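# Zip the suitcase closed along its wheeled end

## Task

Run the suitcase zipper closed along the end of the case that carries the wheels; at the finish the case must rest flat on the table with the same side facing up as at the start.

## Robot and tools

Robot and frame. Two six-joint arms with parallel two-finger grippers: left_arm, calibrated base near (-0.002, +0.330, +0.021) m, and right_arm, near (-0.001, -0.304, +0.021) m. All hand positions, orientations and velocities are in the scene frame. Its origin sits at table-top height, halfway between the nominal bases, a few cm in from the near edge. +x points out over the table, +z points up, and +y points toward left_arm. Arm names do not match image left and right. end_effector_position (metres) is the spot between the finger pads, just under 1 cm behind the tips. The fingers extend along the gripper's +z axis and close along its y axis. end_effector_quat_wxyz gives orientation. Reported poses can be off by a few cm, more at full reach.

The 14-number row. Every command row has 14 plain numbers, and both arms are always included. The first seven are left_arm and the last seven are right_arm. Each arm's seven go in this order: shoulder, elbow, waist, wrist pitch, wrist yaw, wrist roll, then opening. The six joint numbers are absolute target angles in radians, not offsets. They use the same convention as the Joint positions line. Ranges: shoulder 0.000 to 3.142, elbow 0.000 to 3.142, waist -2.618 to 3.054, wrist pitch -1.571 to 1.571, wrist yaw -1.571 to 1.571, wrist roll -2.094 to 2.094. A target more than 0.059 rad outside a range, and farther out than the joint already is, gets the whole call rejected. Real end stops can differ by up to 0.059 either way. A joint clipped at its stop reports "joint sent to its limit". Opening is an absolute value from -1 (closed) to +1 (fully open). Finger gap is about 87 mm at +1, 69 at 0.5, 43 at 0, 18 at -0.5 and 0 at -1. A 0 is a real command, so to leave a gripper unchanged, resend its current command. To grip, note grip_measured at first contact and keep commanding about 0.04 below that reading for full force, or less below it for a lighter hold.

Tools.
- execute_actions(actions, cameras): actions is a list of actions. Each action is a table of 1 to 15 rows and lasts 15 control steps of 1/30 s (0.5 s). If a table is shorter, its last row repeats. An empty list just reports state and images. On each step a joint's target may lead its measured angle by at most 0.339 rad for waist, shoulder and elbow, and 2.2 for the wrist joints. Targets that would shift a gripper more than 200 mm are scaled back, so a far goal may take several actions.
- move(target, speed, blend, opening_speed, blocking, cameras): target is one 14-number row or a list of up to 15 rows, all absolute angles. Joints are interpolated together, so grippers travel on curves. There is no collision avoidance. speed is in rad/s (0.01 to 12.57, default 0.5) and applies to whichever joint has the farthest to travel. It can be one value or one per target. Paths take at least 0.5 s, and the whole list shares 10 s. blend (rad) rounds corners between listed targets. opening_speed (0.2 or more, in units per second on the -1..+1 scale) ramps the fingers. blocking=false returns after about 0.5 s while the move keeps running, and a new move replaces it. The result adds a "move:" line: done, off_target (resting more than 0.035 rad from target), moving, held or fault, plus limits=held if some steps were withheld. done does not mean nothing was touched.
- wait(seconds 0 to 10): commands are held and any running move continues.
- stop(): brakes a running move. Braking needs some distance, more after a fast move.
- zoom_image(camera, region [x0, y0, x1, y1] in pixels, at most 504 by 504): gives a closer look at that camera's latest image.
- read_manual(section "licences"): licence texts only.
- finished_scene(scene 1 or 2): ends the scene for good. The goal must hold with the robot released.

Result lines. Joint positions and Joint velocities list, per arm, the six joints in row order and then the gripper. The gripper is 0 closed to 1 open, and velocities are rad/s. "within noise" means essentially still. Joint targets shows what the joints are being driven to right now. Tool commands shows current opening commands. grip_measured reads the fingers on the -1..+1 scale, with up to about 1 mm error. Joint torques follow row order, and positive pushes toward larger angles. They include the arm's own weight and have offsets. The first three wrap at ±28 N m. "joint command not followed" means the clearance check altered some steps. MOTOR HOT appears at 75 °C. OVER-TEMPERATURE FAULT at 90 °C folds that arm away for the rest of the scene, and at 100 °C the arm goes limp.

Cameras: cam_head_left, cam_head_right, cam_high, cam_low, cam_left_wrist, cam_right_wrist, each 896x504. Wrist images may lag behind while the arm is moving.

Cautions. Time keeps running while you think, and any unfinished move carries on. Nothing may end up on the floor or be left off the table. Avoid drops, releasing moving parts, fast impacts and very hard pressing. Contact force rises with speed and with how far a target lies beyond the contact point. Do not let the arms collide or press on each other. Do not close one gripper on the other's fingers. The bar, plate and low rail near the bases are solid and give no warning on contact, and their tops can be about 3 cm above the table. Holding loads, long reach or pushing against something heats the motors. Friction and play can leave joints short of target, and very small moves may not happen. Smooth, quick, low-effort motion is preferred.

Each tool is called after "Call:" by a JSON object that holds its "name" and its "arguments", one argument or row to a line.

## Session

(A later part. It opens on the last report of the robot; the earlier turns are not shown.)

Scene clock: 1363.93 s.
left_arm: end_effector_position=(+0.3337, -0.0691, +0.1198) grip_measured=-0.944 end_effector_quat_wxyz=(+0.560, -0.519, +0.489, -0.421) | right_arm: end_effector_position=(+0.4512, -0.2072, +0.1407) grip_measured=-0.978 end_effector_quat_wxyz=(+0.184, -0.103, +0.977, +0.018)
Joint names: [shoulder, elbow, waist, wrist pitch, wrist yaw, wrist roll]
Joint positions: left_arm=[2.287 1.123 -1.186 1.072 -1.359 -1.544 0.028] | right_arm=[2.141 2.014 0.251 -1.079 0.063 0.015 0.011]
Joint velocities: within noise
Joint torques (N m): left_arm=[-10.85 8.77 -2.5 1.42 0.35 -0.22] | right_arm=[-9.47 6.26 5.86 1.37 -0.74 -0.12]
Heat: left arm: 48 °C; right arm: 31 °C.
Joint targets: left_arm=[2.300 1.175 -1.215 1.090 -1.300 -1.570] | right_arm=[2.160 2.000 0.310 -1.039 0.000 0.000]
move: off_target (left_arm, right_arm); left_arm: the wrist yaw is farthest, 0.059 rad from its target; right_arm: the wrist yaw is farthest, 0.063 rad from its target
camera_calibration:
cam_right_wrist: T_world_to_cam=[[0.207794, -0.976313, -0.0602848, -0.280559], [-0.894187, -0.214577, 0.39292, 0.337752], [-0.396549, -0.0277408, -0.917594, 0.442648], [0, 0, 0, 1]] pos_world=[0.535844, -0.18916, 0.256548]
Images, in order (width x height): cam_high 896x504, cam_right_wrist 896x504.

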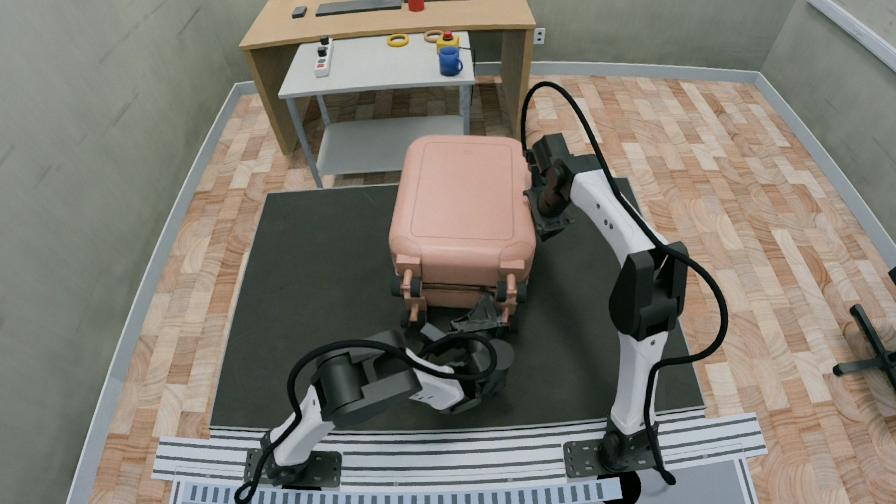

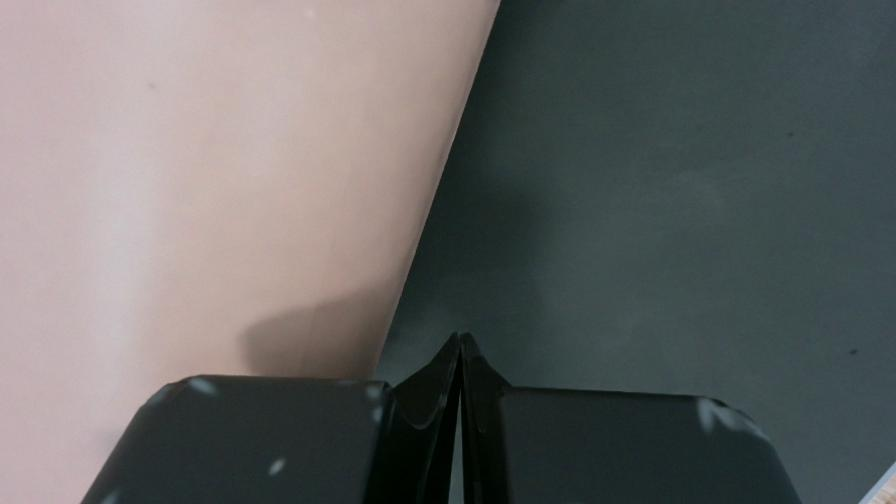

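Call:
{"name": "move", "arguments": {
  "target": [2.345,1.265,-1.31,1.05,-1.315,-1.57,-1,2.16,2.0,0.325,-1.04,0,0,-1],
  "speed": 0.07
}}

Call:
{"name": "zoom_image", "arguments": {
  "camera": "cam_left_wrist",
  "region": [330, 200, 600, 400]
}}

Call:
{"name": "zoom_image", "arguments": {
  "camera": "cam_high",
  "region": [360, 120, 640, 420]
}}

Scene clock: 1372.20 s.
left_arm: end_effector_position=(+0.3183, -0.0892, +0.1193) grip_measured=-0.944 end_effector_quat_wxyz=(+0.563, -0.521, +0.484, -0.421) | right_arm: end_effector_position=(+0.4517, -0.2042, +0.1412) grip_measured=-0.977 end_effector_quat_wxyz=(+0.187, -0.124, +0.974, +0.014)
Joint names: [shoulder, elbow, waist, wrist pitch, wrist yaw, wrist roll]
Joint positions: left_arm=[2.33 1.2 -1.238 1.045 -1.422 -1.544 0.028] | right_arm=[2.141 2.014 0.262 -1.074 0.067 -0.019 0.012]
Joint velocities: within noise
Joint torques (N m): left_arm=[-11.11 9.98 -5.91 1.24 0.79 -0.24] | right_arm=[-9.47 6.26 6.12 1.32 -0.77 0.11]
Heat: left arm: 48 °C; right arm: 34 °C.
Joint targets: left_arm=[2.345 1.265 -1.310 1.051 -1.316 -1.570] | right_arm=[2.160 2.000 0.324 -1.040 0.000 -0.011]
move: off_target (left_arm, right_arm); left_arm: the wrist yaw is farthest, 0.107 rad from its target; right_arm: the wrist yaw is farthest, 0.067 rad from its target
camera_calibration:
cam_left_wrist: T_world_to_cam=[[0.0229238, -0.138408, 0.99011, -0.135285], [-0.562938, -0.820228, -0.101626, 0.151677], [0.826181, -0.555041, -0.0967177, -0.163362], [0, 0, 0, 1]] pos_world=[0.223453, 0.0150131, 0.133562]
cam_right_wrist: T_world_to_cam=[[0.247291, -0.967953, -0.0437503, -0.296207], [-0.88825, -0.244506, 0.388881, 0.330473], [-0.387115, -0.0573054, -0.920249, 0.433472], [0, 0, 0, 1]] pos_world=[0.534596, -0.181072, 0.257428]

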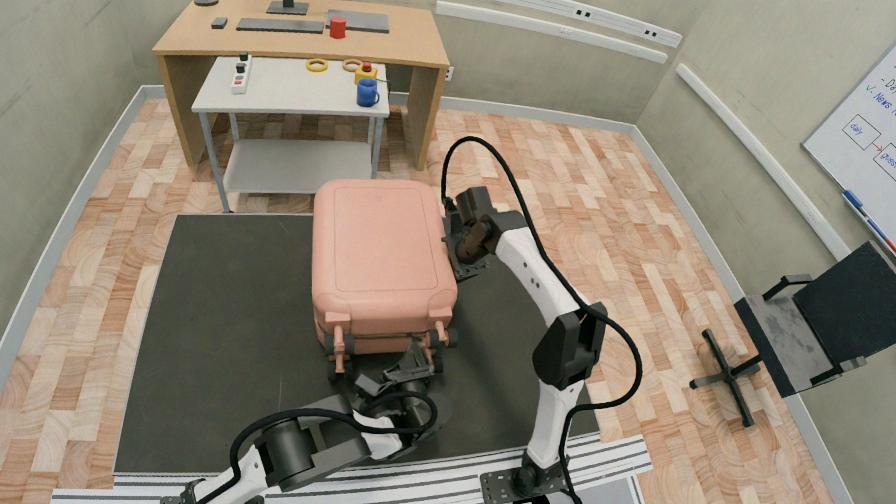

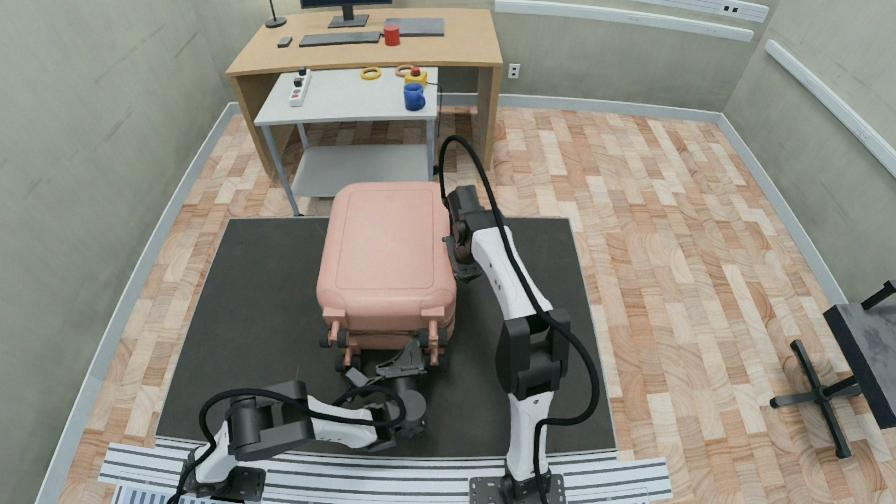

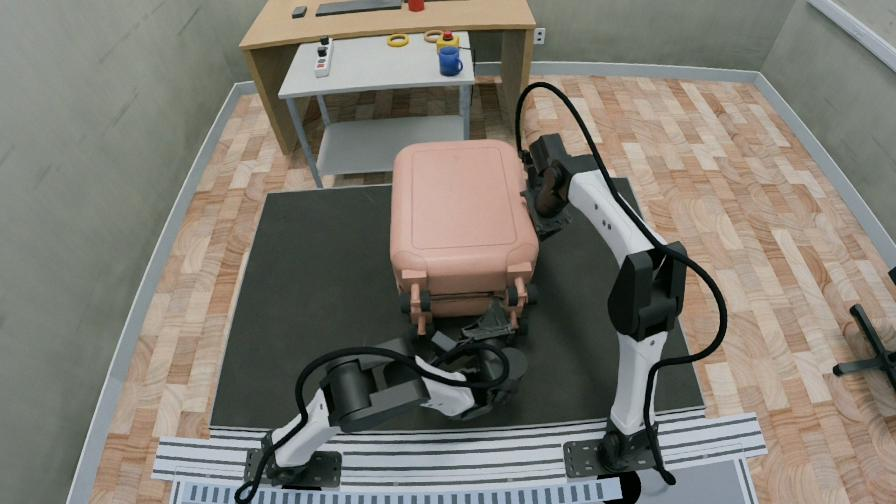

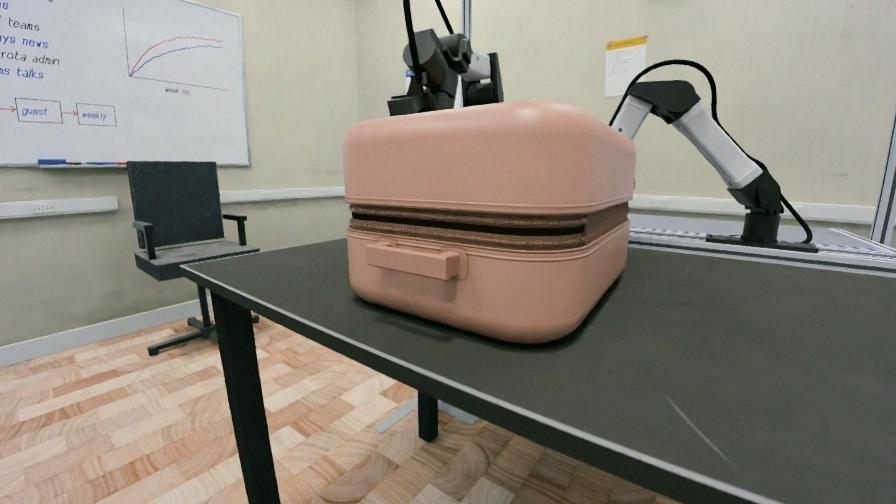

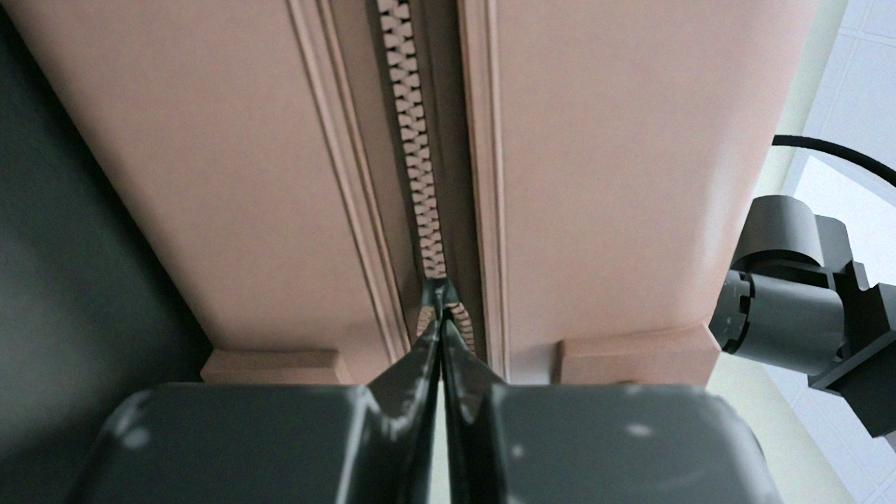

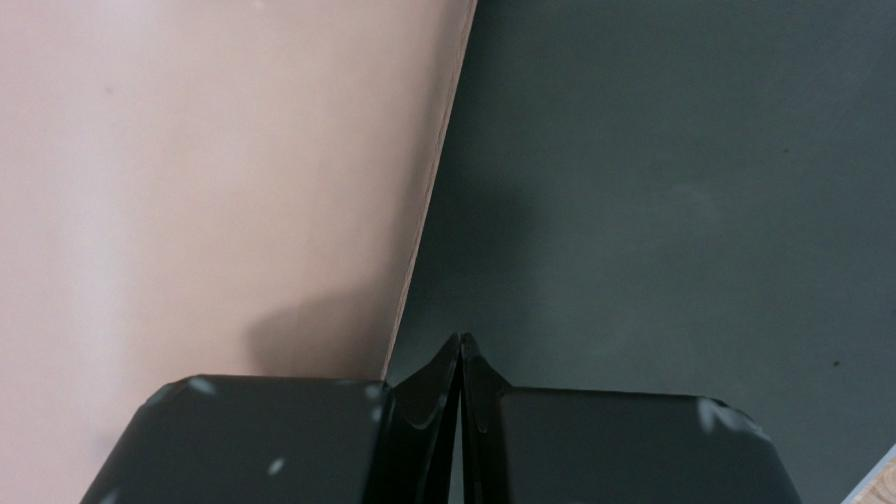

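Scaled by 1.867 from the camera's 896x504 image, which has a finer 1280x720 frame.

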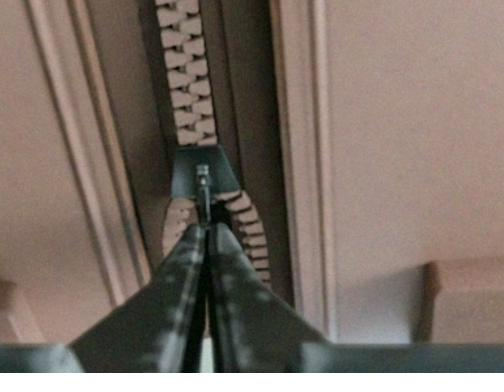

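Scaled by 1.680 from the camera's 896x504 image, which has a finer 1280x720 frame.

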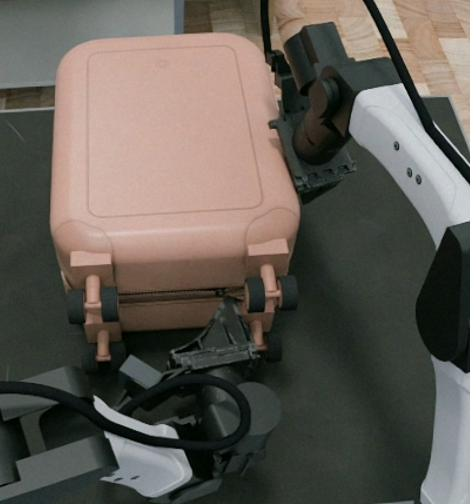

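Call:
{"name": "move", "arguments": {
  "target": [
    [2.345,1.265,-1.29,1.05,-1.315,-1.57,-1,2.16,2.0,0.22,-1.04,0,0,-1],
    [2.345,1.265,-1.29,1.05,-1.315,-1.57,-1,1.85,1.85,0.08,-1.04,0,0,-1],
    [2.345,1.265,-1.29,1.05,-1.315,-1.57,-1,1.65,1.6,0.20,-1.07,0,0,-1],
    [2.345,1.265,-1.29,1.05,-1.315,-1.57,-1,1.757,1.49,0.24,-1.07,0,0,-1]
  ],
  "speed": [0.2,0.7,0.6,0.3]
}}

Call:
{"name": "zoom_image", "arguments": {
  "camera": "cam_high",
  "region": [360, 120, 640, 420]
}}

Scene clock: 1402.07 s.
left_arm: end_effector_position=(+0.3084, -0.1048, +0.1203) grip_measured=-0.944 end_effector_quat_wxyz=(+0.549, -0.508, +0.500, -0.437) | right_arm: end_effector_position=(+0.3344, -0.2350, +0.1437) grip_measured=-0.978 end_effector_quat_wxyz=(+0.132, -0.110, +0.985, +0.033)
Joint names: [shoulder, elbow, waist, wrist pitch, wrist yaw, wrist roll]
Joint positions: left_arm=[2.33 1.209 -1.261 1.035 -1.385 -1.544 0.028] | right_arm=[1.747 1.502 0.233 -1.062 0.014 -0.004 0.011]
Joint velocities: within noise
Joint torques (N m): left_arm=[-11.22 9.11 -2.41 1.34 0.45 -0.24] | right_arm=[-6.91 6.41 1.22 0.75 -0.25 0.15]
Heat: left arm: 46 °C; right arm: 38 °C.
Joint targets: left_arm=[2.345 1.265 -1.290 1.050 -1.315 -1.570] | right_arm=[1.757 1.490 0.242 -1.070 0.000 0.010]
move: off_target (left_arm); left_arm: the wrist yaw is farthest, 0.070 rad from its target
camera_calibration:
cam_left_wrist: T_world_to_cam=[[0.0174284, -0.138747, 0.990175, -0.13648], [-0.611169, -0.78525, -0.0992745, 0.15176], [0.791309, -0.603433, -0.0984832, -0.157881], [0, 0, 0, 1]] pos_world=[0.220062, 0.00496236, 0.134656]
cam_right_wrist: T_world_to_cam=[[0.218329, -0.970838, -0.0990217, -0.279972], [-0.84243, -0.23872, 0.483036, 0.190272], [-0.492588, -0.0220421, -0.869983, 0.425022], [0, 0, 0, 1]] pos_world=[0.430778, -0.217017, 0.250131]

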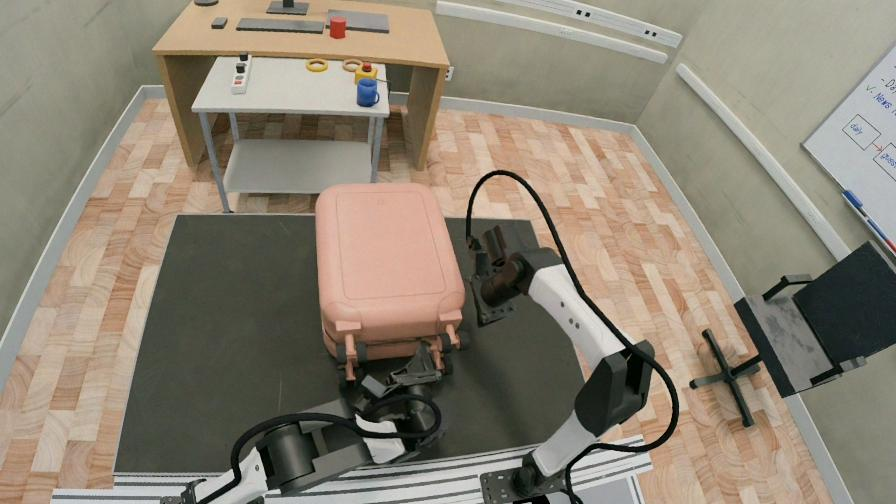

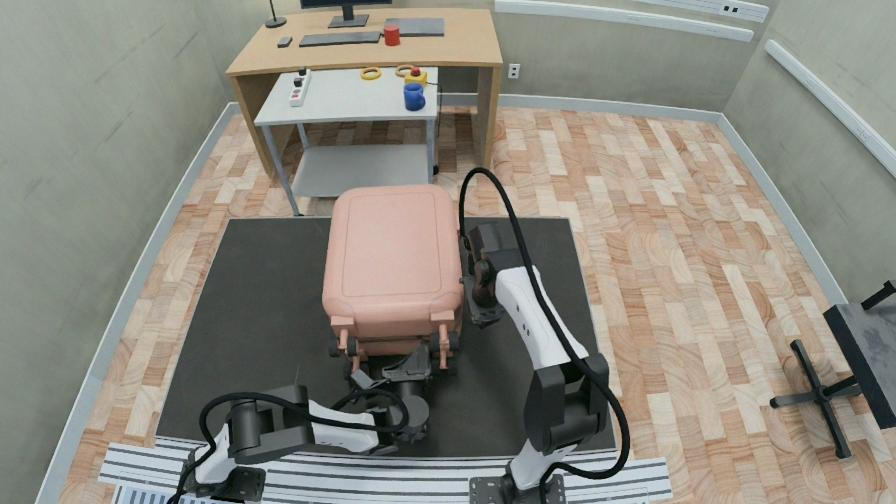

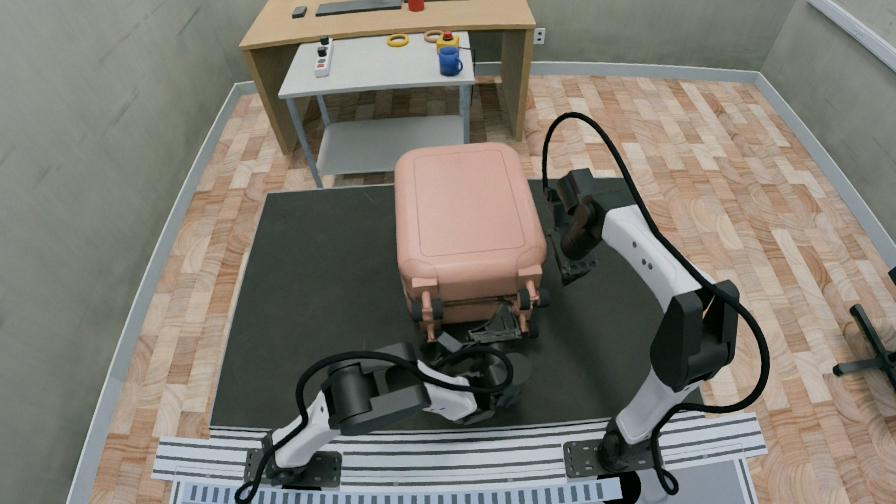

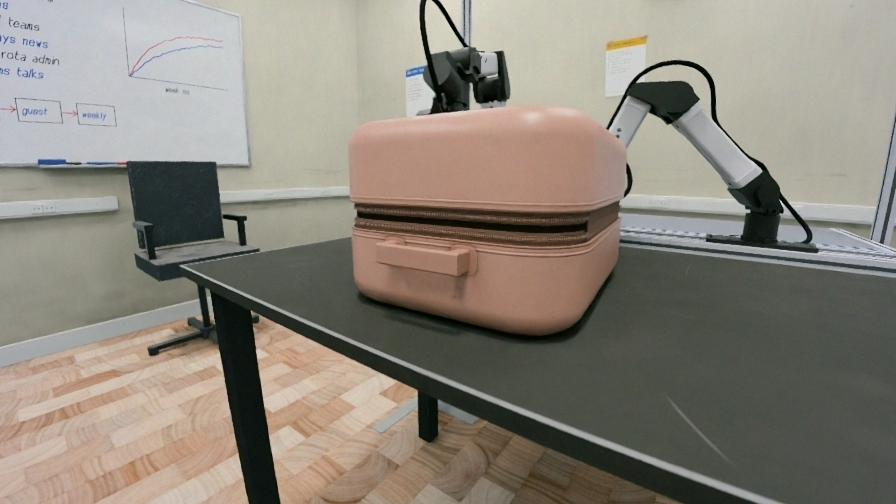

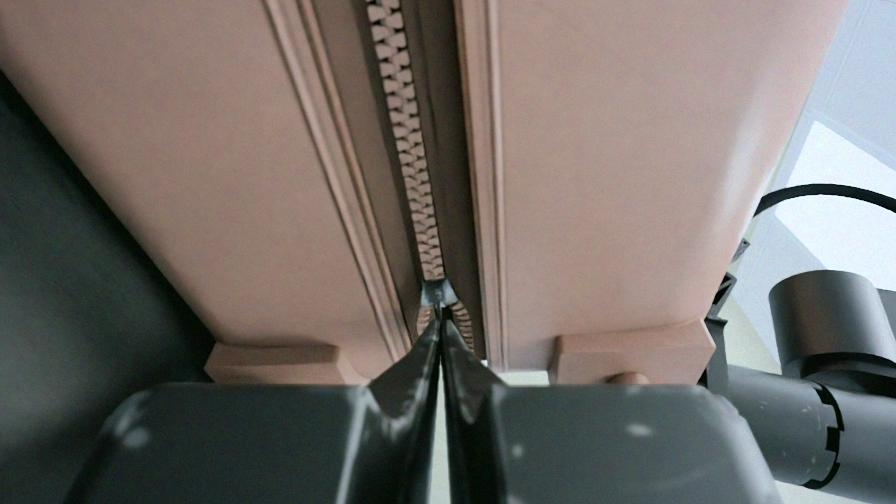

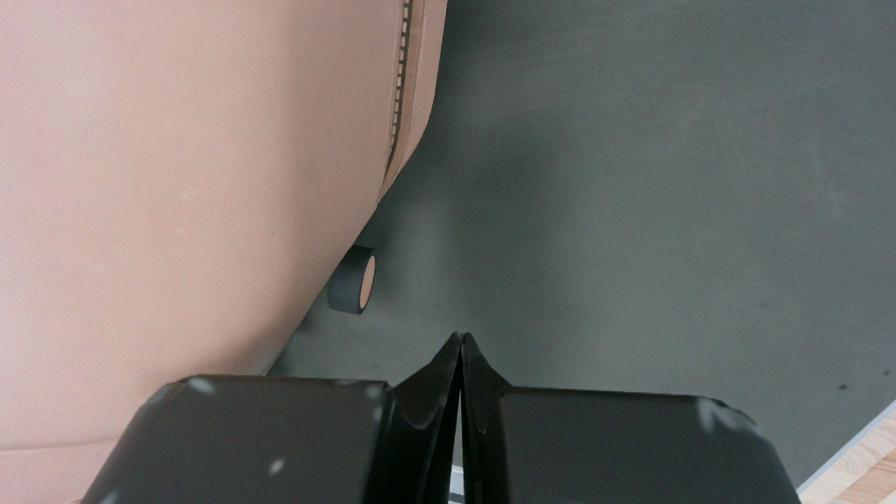

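Scaled by 1.680 from the camera's 896x504 image, which has a finer 1280x720 frame.

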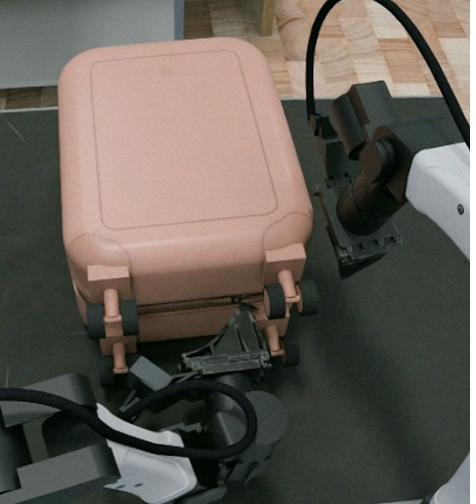

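Call:
{"name": "move", "arguments": {
  "target": [2.345,1.265,-1.29,1.05,-1.315,-1.57,-1,1.757,1.49,0.40,-1.07,0,0,-1],
  "speed": 0.12
}}

Call:
{"name": "zoom_image", "arguments": {
  "camera": "cam_high",
  "region": [360, 120, 640, 420]
}}

Scene clock: 1408.30 s.
left_arm: end_effector_position=(+0.3085, -0.1040, +0.1204) grip_measured=-0.944 end_effector_quat_wxyz=(+0.551, -0.509, +0.498, -0.436) | right_arm: end_effector_position=(+0.3299, -0.2176, +0.1470) grip_measured=-0.978 end_effector_quat_wxyz=(+0.141, -0.149, +0.979, -0.005)
Joint names: [shoulder, elbow, waist, wrist pitch, wrist yaw, wrist roll]
Joint positions: left_arm=[2.33 1.209 -1.261 1.035 -1.39 -1.544 0.028] | right_arm=[1.743 1.502 0.332 -1.063 0.107 0.002 0.011]
Joint velocities: within noise
Joint torques (N m): left_arm=[-11.19 9.28 -2.44 1.36 0.5 -0.26] | right_arm=[-6.48 6.38 6.5 0.77 -1.15 0]
Heat: left arm: 46 °C; right arm: 37 °C.
Joint targets: left_arm=[2.345 1.265 -1.290 1.050 -1.315 -1.570] | right_arm=[1.757 1.490 0.399 -1.070 0.001 0.000]
move: off_target (left_arm, right_arm); left_arm: the wrist yaw is farthest, 0.075 rad from its target; right_arm: the wrist yaw is farthest, 0.107 rad from its target
camera_calibration:
cam_left_wrist: T_world_to_cam=[[0.0177227, -0.13878, 0.990165, -0.136579], [-0.607505, -0.788049, -0.0995785, 0.151104], [0.794118, -0.599765, -0.0982761, -0.157977], [0, 0, 0, 1]] pos_world=[0.219669, 0.00537387, 0.134757]
cam_right_wrist: T_world_to_cam=[[0.285822, -0.958231, -0.0099704, -0.294427], [-0.840505, -0.255677, 0.477683, 0.185469], [-0.46028, -0.128152, -0.878476, 0.393449], [0, 0, 0, 1]] pos_world=[0.421138, -0.184288, 0.254104]

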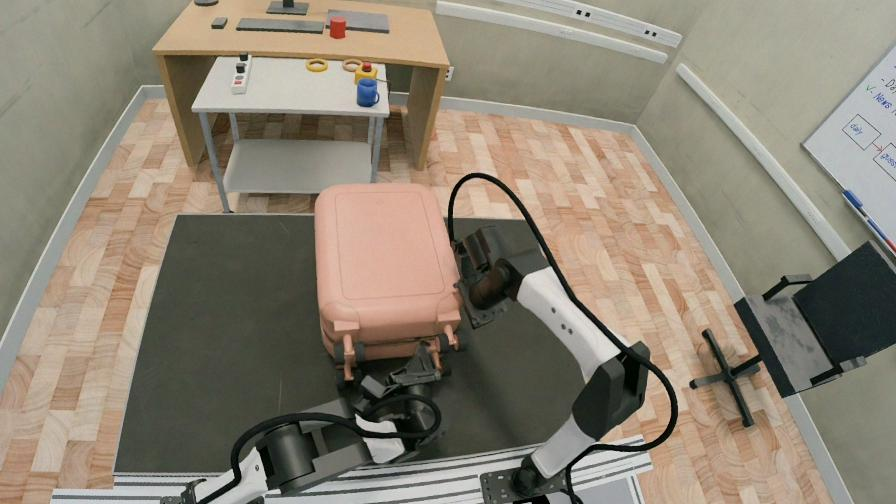

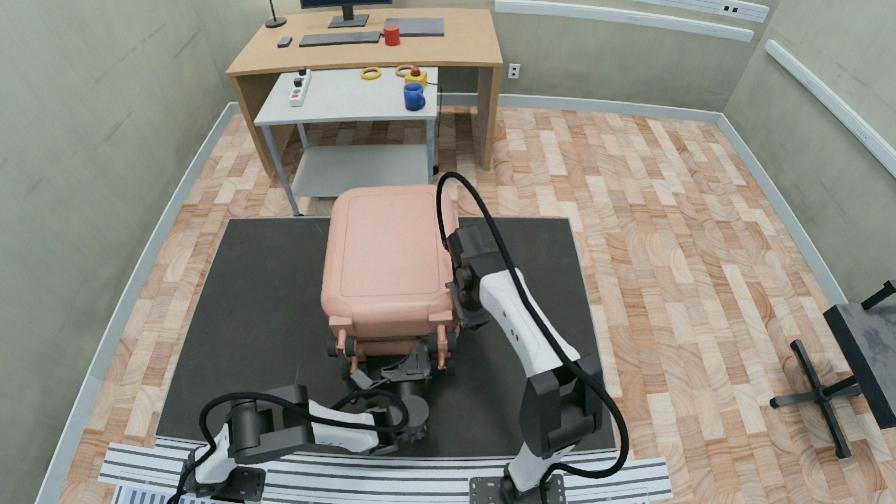

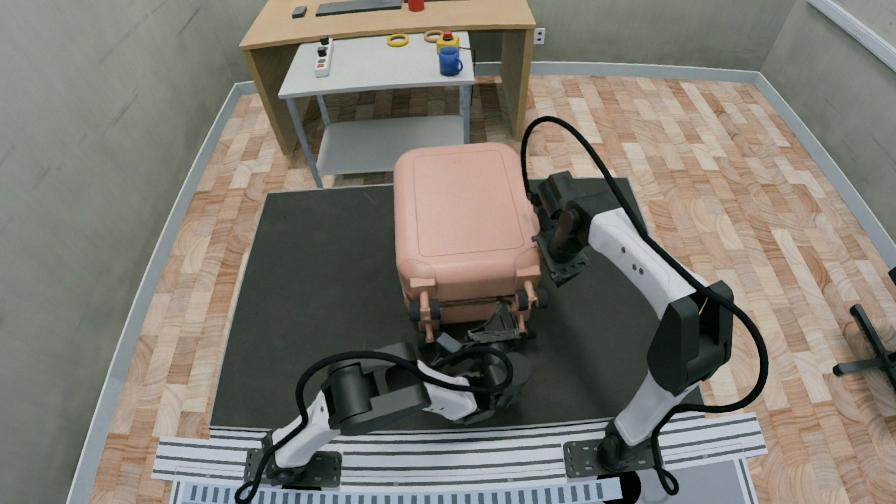

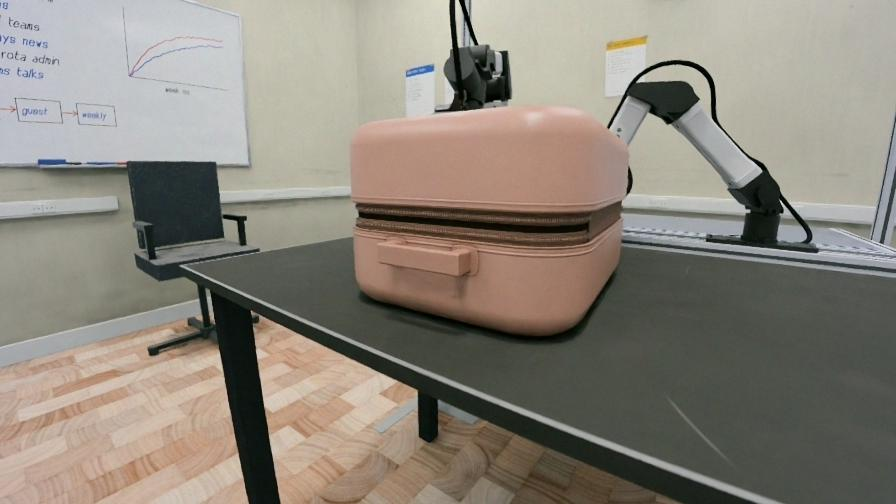

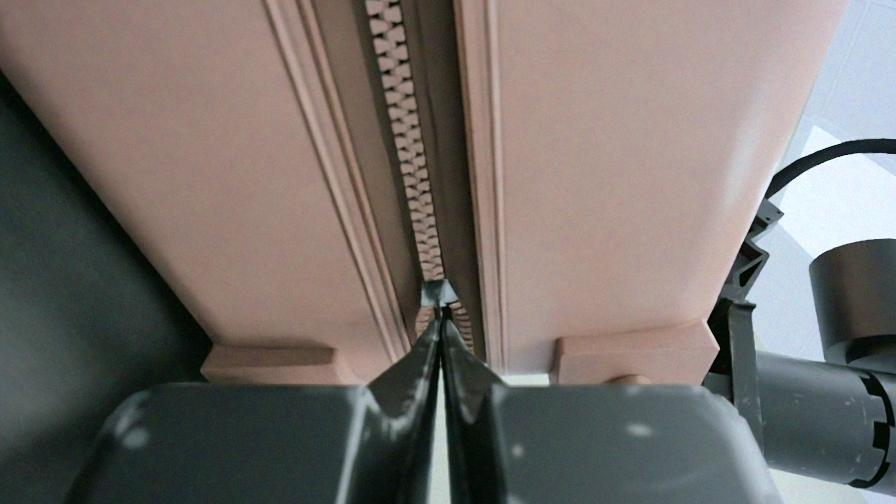

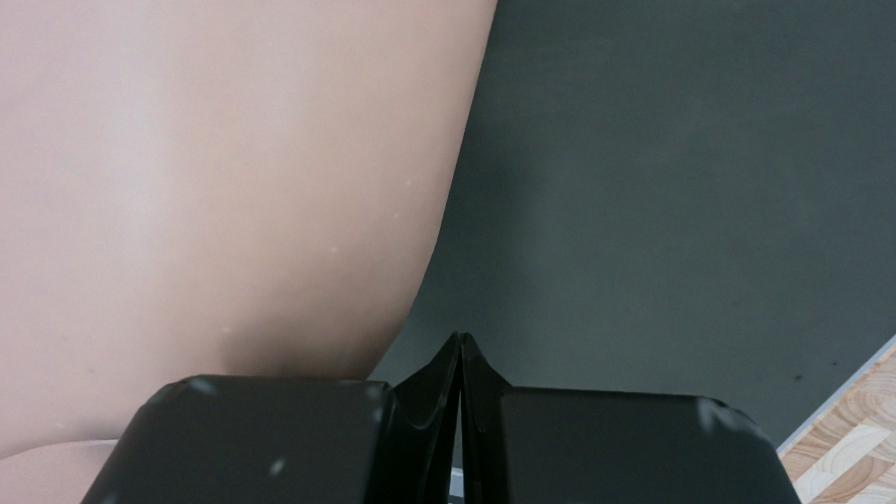

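Scaled by 1.680 from the camera's 896x504 image, which has a finer 1280x720 frame.

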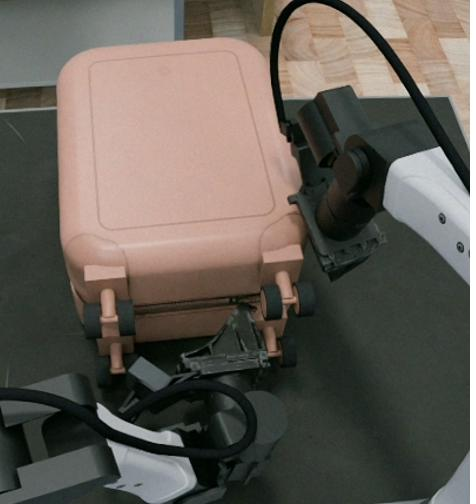

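Call:
{"name": "move", "arguments": {
  "target": [2.38,1.355,-1.29,1.01,-1.335,-1.57,-1,1.757,1.49,0.44,-1.07,-0.04,0,-1],
  "speed": 0.07
}}

Call:
{"name": "zoom_image", "arguments": {
  "camera": "cam_left_wrist",
  "region": [330, 200, 600, 400]
}}

Call:
{"name": "zoom_image", "arguments": {
  "camera": "cam_high",
  "region": [360, 120, 640, 420]
}}

Scene clock: 1415.47 s.
left_arm: end_effector_position=(+0.3127, -0.1107, +0.1206) grip_measured=-0.944 end_effector_quat_wxyz=(+0.559, -0.518, +0.487, -0.427) | right_arm: end_effector_position=(+0.3130, -0.1966, +0.1533) grip_measured=-0.978 end_effector_quat_wxyz=(+0.133, -0.185, +0.974, +0.008)
Joint names: [shoulder, elbow, waist, wrist pitch, wrist yaw, wrist roll]
Joint positions: left_arm=[2.367 1.283 -1.263 1.002 -1.43 -1.544 0.028] | right_arm=[1.723 1.502 0.398 -1.1 0.086 -0.001 0.011]
Joint velocities: within noise
Joint torques (N m): left_arm=[-11.88 10.69 -2.26 1.26 0.69 -0.26] | right_arm=[-4.55 6.34 4.21 1.08 -1.37 -0.01]
Heat: left arm: 47 °C; right arm: 36 °C.
Joint targets: left_arm=[2.379 1.355 -1.289 1.010 -1.335 -1.570] | right_arm=[1.756 1.490 0.440 -1.071 -0.041 -0.004]
move: off_target (left_arm, right_arm); left_arm: the wrist yaw is farthest, 0.095 rad from its target; right_arm: the wrist yaw is farthest, 0.126 rad from its target
camera_calibration:
cam_left_wrist: T_world_to_cam=[[0.0189863, -0.136096, 0.990514, -0.137909], [-0.576541, -0.810881, -0.100363, 0.136274], [0.816848, -0.569166, -0.0938605, -0.169486], [0, 0, 0, 1]] pos_world=[0.219631, -0.00473284, 0.13437]
cam_right_wrist: T_world_to_cam=[[0.356802, -0.933744, -0.0285191, -0.283938], [-0.809269, -0.3242, 0.489875, 0.148606], [-0.466664, -0.151709, -0.871326, 0.39023], [0, 0, 0, 1]] pos_world=[0.403678, -0.157746, 0.259121]

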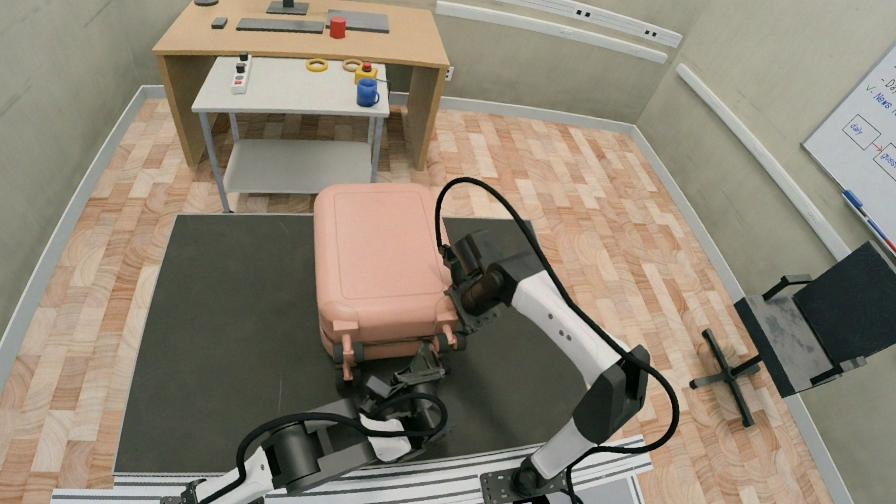

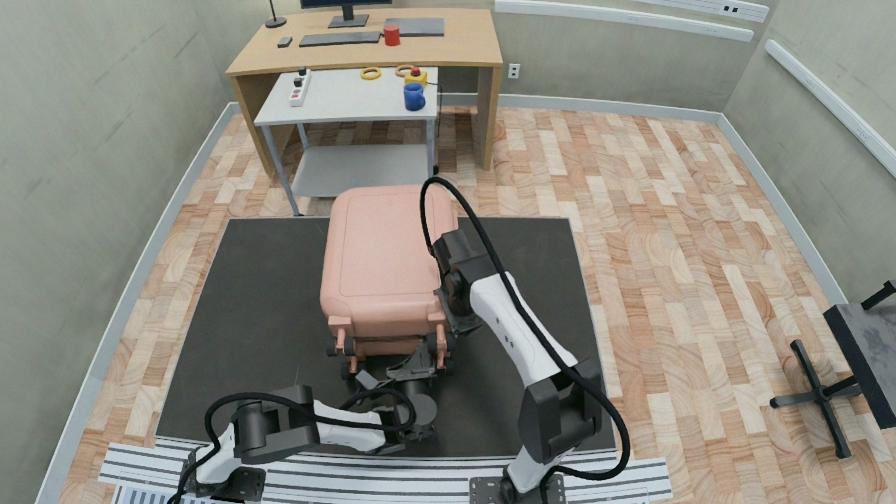

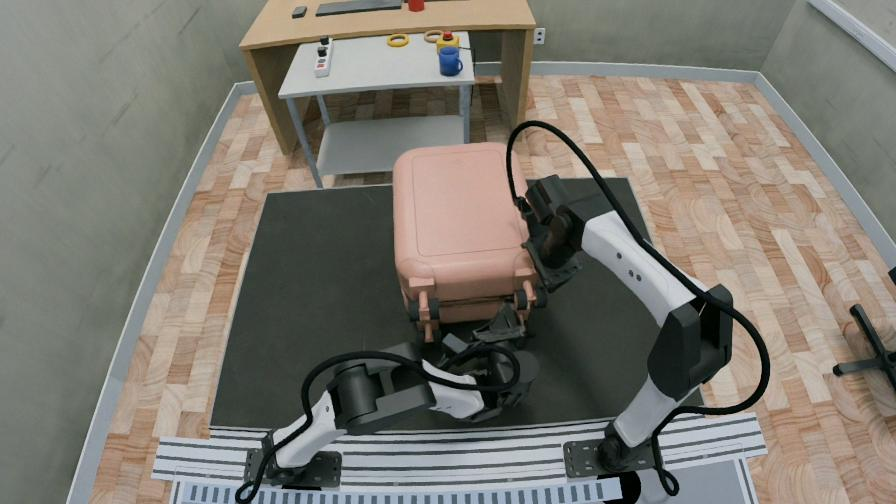

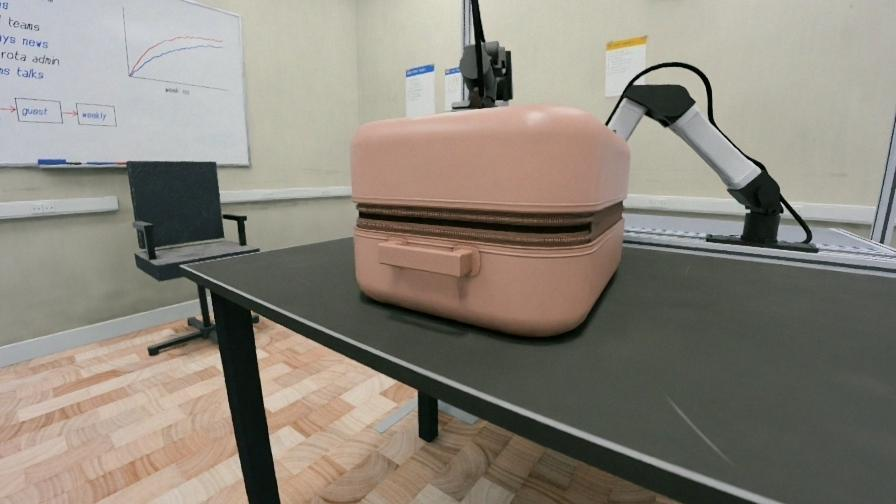

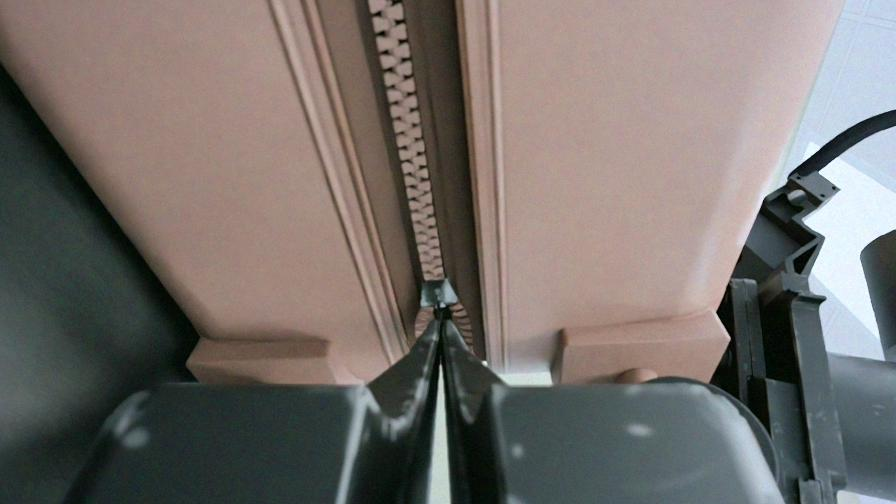

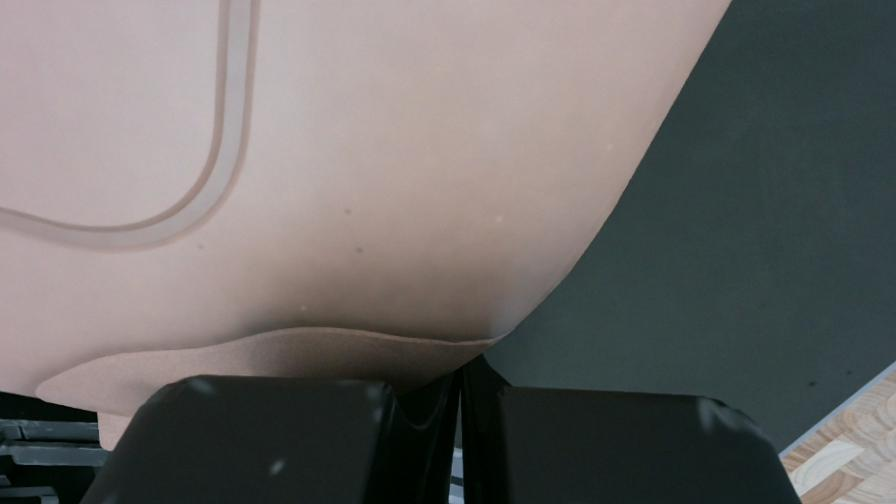

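Scaled by 1.867 from the camera's 896x504 image, which has a finer 1280x720 frame.

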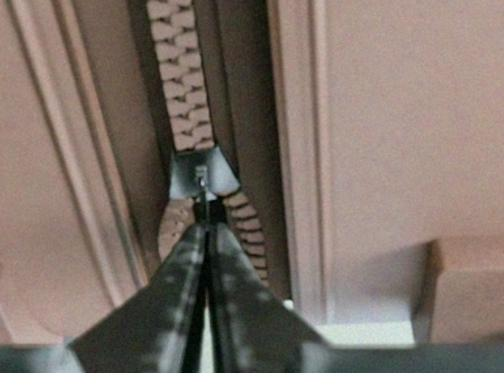

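Scaled by 1.680 from the camera's 896x504 image, which has a finer 1280x720 frame.

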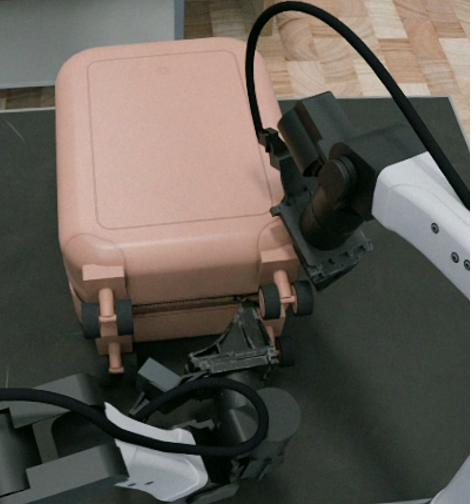

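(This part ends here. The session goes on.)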